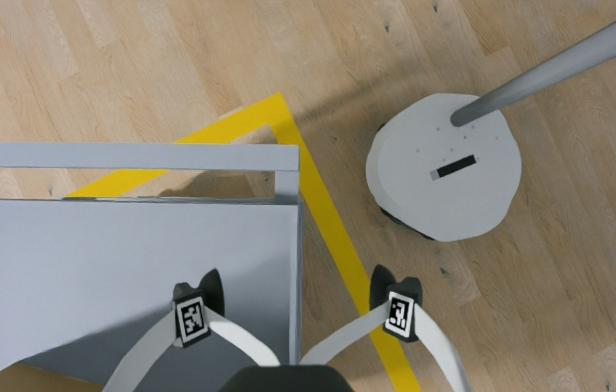

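Call:
move --r1 '{"joints":{"lift_m":0.945},"contact_limits":{"lift_m":0.2}}' --blocking false --cameras '[]'

Call:
wait --seconds 3 --cameras '[]'

Call:
move --r1 '{"joints":{"gripper_m":-0.037}}' --blocking false --cameras '[]'

Call:
wait --seconds 2 --cameras '[]'

Call:
move --r1 '{"base":{"strafe_m":-0.06},"joints":{"arm_m":0.29,"wrist_roll_rad":1.88},"speeds":{"arm_m":0.06,"wrist_roll_rad":0.3},"contact_limits":{"arm_m":0.5}}' --blocking false --cameras '[]'

Call:
wait --seconds 3 --cameras '["r1_head_right_camera","r1_wrist_camera"]'

Scene clock: 1990.73 s.
move: r1 moving
r1.base_odometry: x=-1.494 y=+2.594 heading=-0.647
r1.turned_by_wheels: +0.000
r1.turned_by_imu: -0.001
r1.base_tilt: forward=-1.6 right=+1.3
r1.lidar_m: 0.41 0.59 1.28 1.26 1.37 1.11 1.05 1.21 1.53 1.49 1.60 0.38
r1.base_status: not commanded
r1.joint_positions: lift_m=+1.101 arm_m=+0.240 wrist_yaw_rad=+0.000 wrist_pitch_rad=+1.569 wrist_roll_rad=+2.102 gripper_m=+0.070
r1.joint_status: lift_m moving
r1.measured_speeds: translate_m=+0.000 strafe_m=+0.000 rotate_rad=+0.000 lift_m=-0.146 arm_m=+0.000 wrist_yaw_rad=+0.000 wrist_pitch_rad=+0.000 wrist_roll_rad=+0.000
r1.motor_effort: lift_m=+13(22) arm_m=+5(5) wheel_0=+2(2) wheel_1=+3(3) wheel_2=+0(0)
r1.servo_current: wrist_yaw_rad=26(59) wrist_pitch_rad=46(46) wrist_roll_rad=46(59) gripper_m=39(46)
r1.contact_limits: lift_m 0.2
r1.hand_pose: x=+0.4113 y=-0.0874 z=+0.9913 quat_wxyz=(+0.351, +0.614, +0.351, -0.613) (m; r1's base frame)
r1.wrist_depth_mm: 1205 1205 1182 1205 1205 1229 1205 / 1160 1229 1229 1205 1205 1229 1229 / 1229 1205 - 1229 1025 1008 1182 / 1205 1205 1229 1229 991 1008 1205 / 421 424 427 421 1205 1205 1205 / 424 424 193 1205 191 1229 1229 / 424 424 427 143 1205 1229 1229
r2: as last shown
r2.turned_by_imu: +0.003
r2.base_tilt: forward=-0.6 right=+0.1
r2.lidar_m: 0.40 5.11 3.06 1.73 1.49 1.49 0.86 0.72 0.71 0.47 0.40 0.40
r2.motor_effort: lift_m=+20(20) arm_m=-6(7) wheel_0=+0(0) wheel_1=+0(0) wheel_2=+0(0)
r2.servo_current: wrist_yaw_rad=46(59) wrist_pitch_rad=39(46) wrist_roll_rad=46(52) gripper_m=104(104)
r2.wrist_depth_mm: - - - 162 212 179 - / - - - 163 213 180 159 / - - - 164 221 181 - / - - - 166 217 179 - / - - - 167 218 179 - / - - 185 167 180 181 - / - - - - 214 172 -
pictures: none
No camera images: "cameras" was empty.

Scene clock: 1992.13 s.
earlier move: r1 done
r1.base_odometry: x=-1.494 y=+2.594 heading=-0.647
r1.turned_by_wheels: +0.000
r1.turned_by_imu: +0.000
r1.base_tilt: forward=-1.6 right=+1.3
r1.lidar_m: 0.39 0.58 1.28 1.24 1.38 1.11 1.06 1.18 1.52 1.50 1.59 0.39
r1.base_status: not commanded
r1.joint_positions: lift_m=+0.945 arm_m=+0.240 wrist_yaw_rad=+0.000 wrist_pitch_rad=+1.569 wrist_roll_rad=+2.102 gripper_m=+0.070
r1.joint_status: all done
r1.measured_speeds: all 0
r1.motor_effort: lift_m=+12(22) arm_m=+5(5) wheel_0=+2(2) wheel_1=+3(3) wheel_2=+0(1)
r1.servo_current: wrist_yaw_rad=52(65) wrist_pitch_rad=39(52) wrist_roll_rad=59(65) gripper_m=46(46)
r1.contact_limits: lift_m 0.2
r1.hand_pose: x=+0.4113 y=-0.0874 z=+0.8353 quat_wxyz=(+0.351, +0.614, +0.351, -0.613) (m; r1's base frame)
r1.wrist_depth_mm: 1042 1060 1042 1060 1042 1078 1060 / 1060 1060 1060 1060 1078 831 842 / 1025 - 1042 1060 854 842 1025 / 244 1042 1042 1078 917 831 1060 / 262 263 263 263 1042 1042 1060 / 262 265 211 1060 191 1060 1042 / 262 262 264 143 1060 1042 1042
r2.base_odometry: x=-2.706 y=+0.238 heading=-1.889
r2.turned_by_wheels: +0.000
r2.turned_by_imu: +0.000
r2.base_tilt: forward=-0.6 right=+0.1
r2.lidar_m: 0.38 5.10 3.05 1.77 1.48 1.47 0.82 0.70 0.72 0.47 0.39 0.40
r2.base_status: not commanded
r2.joint_positions: lift_m=+0.920 arm_m=+0.000 wrist_yaw_rad=-0.015 wrist_pitch_rad=+0.001 wrist_roll_rad=+0.000 gripper_m=-0.029
r2.joint_status: not commanded
r2.measured_speeds: all 0
r2.motor_effort: lift_m=+20(20) arm_m=-6(7) wheel_0=+0(0) wheel_1=+0(1) wheel_2=+0(0)
r2.servo_current: wrist_yaw_rad=46(59) wrist_pitch_rad=39(46) wrist_roll_rad=52(65) gripper_m=98(111)
r2.hand_pose: x=+0.4581 y=-0.0918 z=+1.0977 quat_wxyz=(+1.000, +0.000, +0.001, -0.008) (m; r2's base frame)
r2.wrist_depth_mm: - - - 161 212 179 - / - - - 163 213 180 160 / - - - 164 221 182 - / - - - 166 218 178 - / - - - 166 220 179 - / - - 186 167 180 180 - / - - - - 214 171 -
wait: 1.40 of 3 s (r1 has come to rest)
pictures: none
No camera images: "cameras" was empty.

Scene clock: 1992.63 s.
move: r1 moving
r1.base_odometry: x=-1.494 y=+2.594 heading=-0.647
r1.turned_by_wheels: +0.000
r1.turned_by_imu: +0.000
r1.base_tilt: forward=-1.6 right=+1.3
r1.lidar_m: 0.39 0.58 1.28 1.27 1.36 1.10 1.06 1.20 1.53 1.49 1.63 0.40
r1.base_status: not commanded
r1.joint_positions: lift_m=+0.945 arm_m=+0.240 wrist_yaw_rad=+0.000 wrist_pitch_rad=+1.569 wrist_roll_rad=+2.102 gripper_m=+0.051
r1.joint_status: gripper_m moving
r1.measured_speeds: all 0
r1.motor_effort: lift_m=+12(12) arm_m=+4(5) wheel_0=+1(2) wheel_1=+3(3) wheel_2=+0(0)
r1.servo_current: wrist_yaw_rad=59(59) wrist_pitch_rad=39(46) wrist_roll_rad=72(72) gripper_m=98(98)
r1.contact_limits: lift_m 0.2
r1.hand_pose: x=+0.4113 y=-0.0874 z=+0.8353 quat_wxyz=(+0.351, +0.614, +0.351, -0.613) (m; r1's base frame)
r1.wrist_depth_mm: 1042 1042 1060 1060 1025 1060 1025 / 1060 1042 1060 1042 1060 831 842 / 1060 - 1060 1060 866 854 1060 / 244 1042 1025 1060 904 831 1042 / 260 263 263 262 1060 1060 1042 / 264 263 196 1042 189 1042 1078 / 264 263 264 143 1060 1060 1042
r2: as last shown
r2.lidar_m: 0.39 5.11 3.09 1.75 1.45 1.48 0.83 0.72 0.70 0.47 0.38 0.38
r2.motor_effort: lift_m=+20(20) arm_m=-6(7) wheel_0=+0(1) wheel_1=+0(0) wheel_2=+0(0)
r2.servo_current: wrist_yaw_rad=46(65) wrist_pitch_rad=39(46) wrist_roll_rad=46(59) gripper_m=104(104)
r2.wrist_depth_mm: - - - 162 211 179 - / - - - 163 213 180 159 / - - - 165 221 181 - / - - - 166 217 178 - / - - - 166 218 180 - / - - 186 167 180 180 - / - - - - 214 172 -
pictures: none
No camera images: "cameras" was empty.

Scene clock: 1993.90 s.
earlier move: r1 done
r1.base_odometry: x=-1.494 y=+2.594 heading=-0.647
r1.turned_by_wheels: +0.000
r1.turned_by_imu: +0.000
r1.base_tilt: forward=-1.6 right=+1.2
r1.lidar_m: 0.41 0.58 1.29 1.27 1.37 1.13 1.05 1.20 1.53 1.49 1.59 0.39
r1.base_status: not commanded
r1.joint_positions: lift_m=+0.945 arm_m=+0.240 wrist_yaw_rad=+0.000 wrist_pitch_rad=+1.568 wrist_roll_rad=+2.102 gripper_m=-0.036
r1.joint_status: all done
r1.measured_speeds: all 0
r1.motor_effort: lift_m=+15(15) arm_m=-2(5) wheel_0=+1(2) wheel_1=+3(3) wheel_2=+0(0)
r1.servo_current: wrist_yaw_rad=46(72) wrist_pitch_rad=46(52) wrist_roll_rad=46(72) gripper_m=78(163)
r1.contact_limits: lift_m 0.2
r1.hand_pose: x=+0.4117 y=-0.0874 z=+0.8351 quat_wxyz=(+0.352, +0.615, +0.351, -0.613) (m; r1's base frame)
r1.wrist_depth_mm: 1042 1060 1060 1060 1060 1042 1042 / 1060 1060 1060 1042 1042 831 842 / 1060 - 1025 1025 854 842 1042 / 282 1042 1078 1060 904 842 1042 / 264 263 262 262 1060 1025 1042 / 262 263 206 193 1042 1042 1042 / 263 155 263 193 158 1060 1078
r2.base_odometry: x=-2.706 y=+0.238 heading=-1.889
r2.turned_by_wheels: +0.000
r2.turned_by_imu: +0.000
r2.base_tilt: forward=-0.7 right=+0.1
r2.lidar_m: 0.38 5.09 3.07 1.72 1.45 1.48 0.84 0.68 0.71 0.47 0.40 0.38
r2.base_status: not commanded
r2.joint_positions: lift_m=+0.920 arm_m=+0.000 wrist_yaw_rad=-0.015 wrist_pitch_rad=+0.001 wrist_roll_rad=+0.000 gripper_m=-0.029
r2.joint_status: not commanded
r2.measured_speeds: all 0
r2.motor_effort: lift_m=+20(20) arm_m=-7(7) wheel_0=+0(1) wheel_1=+0(0) wheel_2=+0(0)
r2.servo_current: wrist_yaw_rad=46(65) wrist_pitch_rad=46(46) wrist_roll_rad=39(65) gripper_m=104(104)
r2.hand_pose: x=+0.4581 y=-0.0918 z=+1.0977 quat_wxyz=(+1.000, +0.000, +0.001, -0.008) (m; r2's base frame)
r2.wrist_depth_mm: - - - 161 212 179 - / - - - 163 213 180 159 / - - - 164 220 182 - / - - - 167 217 178 - / - - - 167 219 179 - / - - 186 167 180 180 - / - - - - 214 172 -
wait: 1.27 of 2 s (r1 has come to rest)
pictures: none
No camera images: "cameras" was empty.

Scene clock: 1994.40 s.
move: r1 moving
r1.base_odometry: x=-1.516 y=+2.566 heading=-0.646
r1.turned_by_wheels: +0.001
r1.turned_by_imu: +0.001
r1.base_tilt: forward=-1.6 right=+1.3
r1.lidar_m: 0.39 0.55 1.32 1.29 1.41 1.12 1.07 1.20 1.51 1.45 1.57 0.38
r1.base_status: strafe_m moving
r1.joint_positions: lift_m=+0.945 arm_m=+0.265 wrist_yaw_rad=+0.000 wrist_pitch_rad=+1.574 wrist_roll_rad=+1.977 gripper_m=-0.036
r1.joint_status: arm_m moving; wrist_roll_rad moving
r1.measured_speeds: translate_m=-0.001 strafe_m=-0.129 rotate_rad=+0.003 lift_m=+0.000 arm_m=+0.060 wrist_yaw_rad=+0.000 wrist_pitch_rad=+0.025 wrist_roll_rad=-0.297
r1.motor_effort: lift_m=+15(15) arm_m=+7(9) wheel_0=+17(17) wheel_1=-4(8) wheel_2=+1(2)
r1.servo_current: wrist_yaw_rad=65(65) wrist_pitch_rad=46(46) wrist_roll_rad=52(78) gripper_m=65(85)
r1.contact_limits: arm_m 0.5; lift_m 0.2
r1.hand_pose: x=+0.4354 y=-0.0874 z=+0.8351 quat_wxyz=(+0.388, +0.590, +0.390, -0.592) (m; r1's base frame)
r1.wrist_depth_mm: 1008 1025 1042 1042 1060 1078 1078 / 1042 1042 1025 1042 1078 1060 707 / 1042 - - - 842 842 1042 / 226 1025 1042 216 878 842 1060 / 257 258 260 242 1060 878 1060 / 257 257 259 199 183 1060 1078 / 257 258 177 191 1042 144 1098
r2: as last shown
r2.lidar_m: 0.42 5.11 3.06 1.75 1.47 1.49 0.85 0.70 0.70 0.47 0.39 0.39
r2.motor_effort: lift_m=+20(20) arm_m=-6(7) wheel_0=+0(0) wheel_1=+0(0) wheel_2=+0(0)
r2.servo_current: wrist_yaw_rad=59(65) wrist_pitch_rad=46(46) wrist_roll_rad=46(52) gripper_m=98(104)
r2.wrist_depth_mm: - - - 162 212 179 - / - - - 163 213 180 159 / - - - 164 222 181 - / - - - 166 218 179 - / - - - 167 218 179 - / - - 186 167 181 180 - / - - - - 213 172 -
pictures: none
No camera images: "cameras" was empty.

Scene clock: 1995.17 s.
earlier move: r1 done
r1.base_odometry: x=-1.531 y=+2.547 heading=-0.647
r1.turned_by_wheels: -0.001
r1.turned_by_imu: -0.001
r1.base_tilt: forward=-1.6 right=+1.3
r1.lidar_m: 0.41 0.57 1.35 1.33 1.43 1.12 1.09 1.22 1.48 1.44 1.54 0.42
r1.base_status: done
r1.joint_positions: lift_m=+0.945 arm_m=+0.290 wrist_yaw_rad=-0.001 wrist_pitch_rad=+1.578 wrist_roll_rad=+1.884 gripper_m=-0.036
r1.joint_status: all done
r1.measured_speeds: all 0
r1.motor_effort: lift_m=+15(15) arm_m=+7(9) wheel_0=+1(17) wheel_1=+2(8) wheel_2=-3(3)
r1.servo_current: wrist_yaw_rad=46(65) wrist_pitch_rad=46(59) wrist_roll_rad=46(78) gripper_m=72(85)
r1.contact_limits: arm_m 0.5; lift_m 0.2
r1.hand_pose: x=+0.4583 y=-0.0874 z=+0.8351 quat_wxyz=(+0.414, +0.570, +0.417, -0.574) (m; r1's base frame)
r1.wrist_depth_mm: 1060 1042 1042 1042 1060 1078 1078 / - 1025 1025 1042 1060 1060 1098 / 1025 - 1042 - 1060 842 854 / 255 508 1025 218 946 854 854 / 257 257 260 234 1060 854 1078 / 255 258 187 200 179 1078 1078 / 255 255 258 152 1060 141 1060
r2.base_odometry: x=-2.706 y=+0.238 heading=-1.889
r2.turned_by_wheels: +0.000
r2.turned_by_imu: +0.000
r2.base_tilt: forward=-0.6 right=+0.1
r2.lidar_m: 0.39 5.11 3.08 1.73 1.45 1.46 0.84 0.71 0.70 0.45 0.40 0.38
r2.base_status: not commanded
r2.joint_positions: lift_m=+0.920 arm_m=+0.000 wrist_yaw_rad=-0.015 wrist_pitch_rad=+0.001 wrist_roll_rad=+0.000 gripper_m=-0.029
r2.joint_status: not commanded
r2.measured_speeds: all 0
r2.motor_effort: lift_m=+20(20) arm_m=-6(7) wheel_0=+0(1) wheel_1=+0(0) wheel_2=+0(1)
r2.servo_current: wrist_yaw_rad=59(65) wrist_pitch_rad=39(46) wrist_roll_rad=52(52) gripper_m=98(111)
r2.hand_pose: x=+0.4581 y=-0.0918 z=+1.0977 quat_wxyz=(+1.000, +0.000, +0.001, -0.008) (m; r2's base frame)
r2.wrist_depth_mm: - - - 162 211 179 - / - - - 163 213 180 159 / - - - 164 220 182 - / - - - 166 217 179 - / - - - 167 219 179 - / - - 186 167 180 180 - / - - - - 213 172 -
wait: 0.77 of 3 s (r1 has come to rest)
pictures: r1_head_right_camera, r1_wrist_camera
Images, in order (width x height): r1_head_right_camera 420x672, r1_wrist_camera 616x392.

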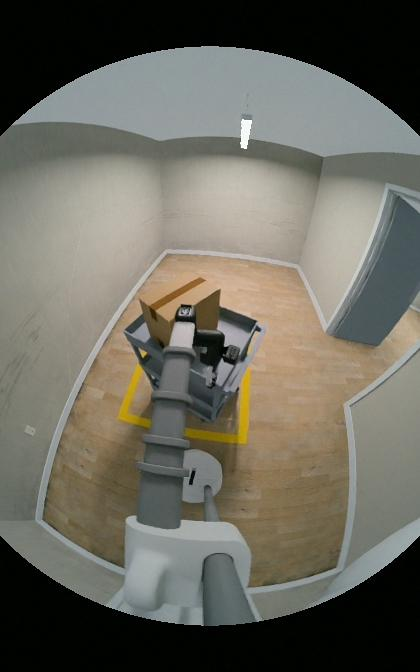

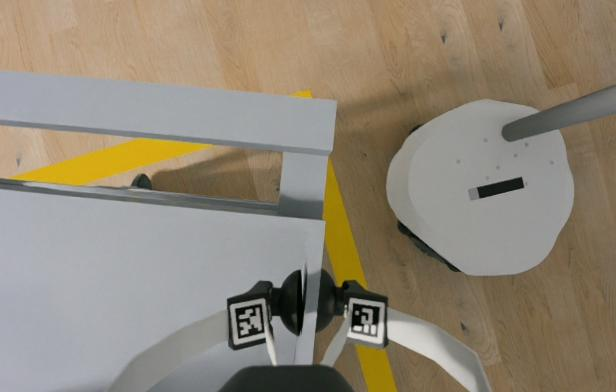

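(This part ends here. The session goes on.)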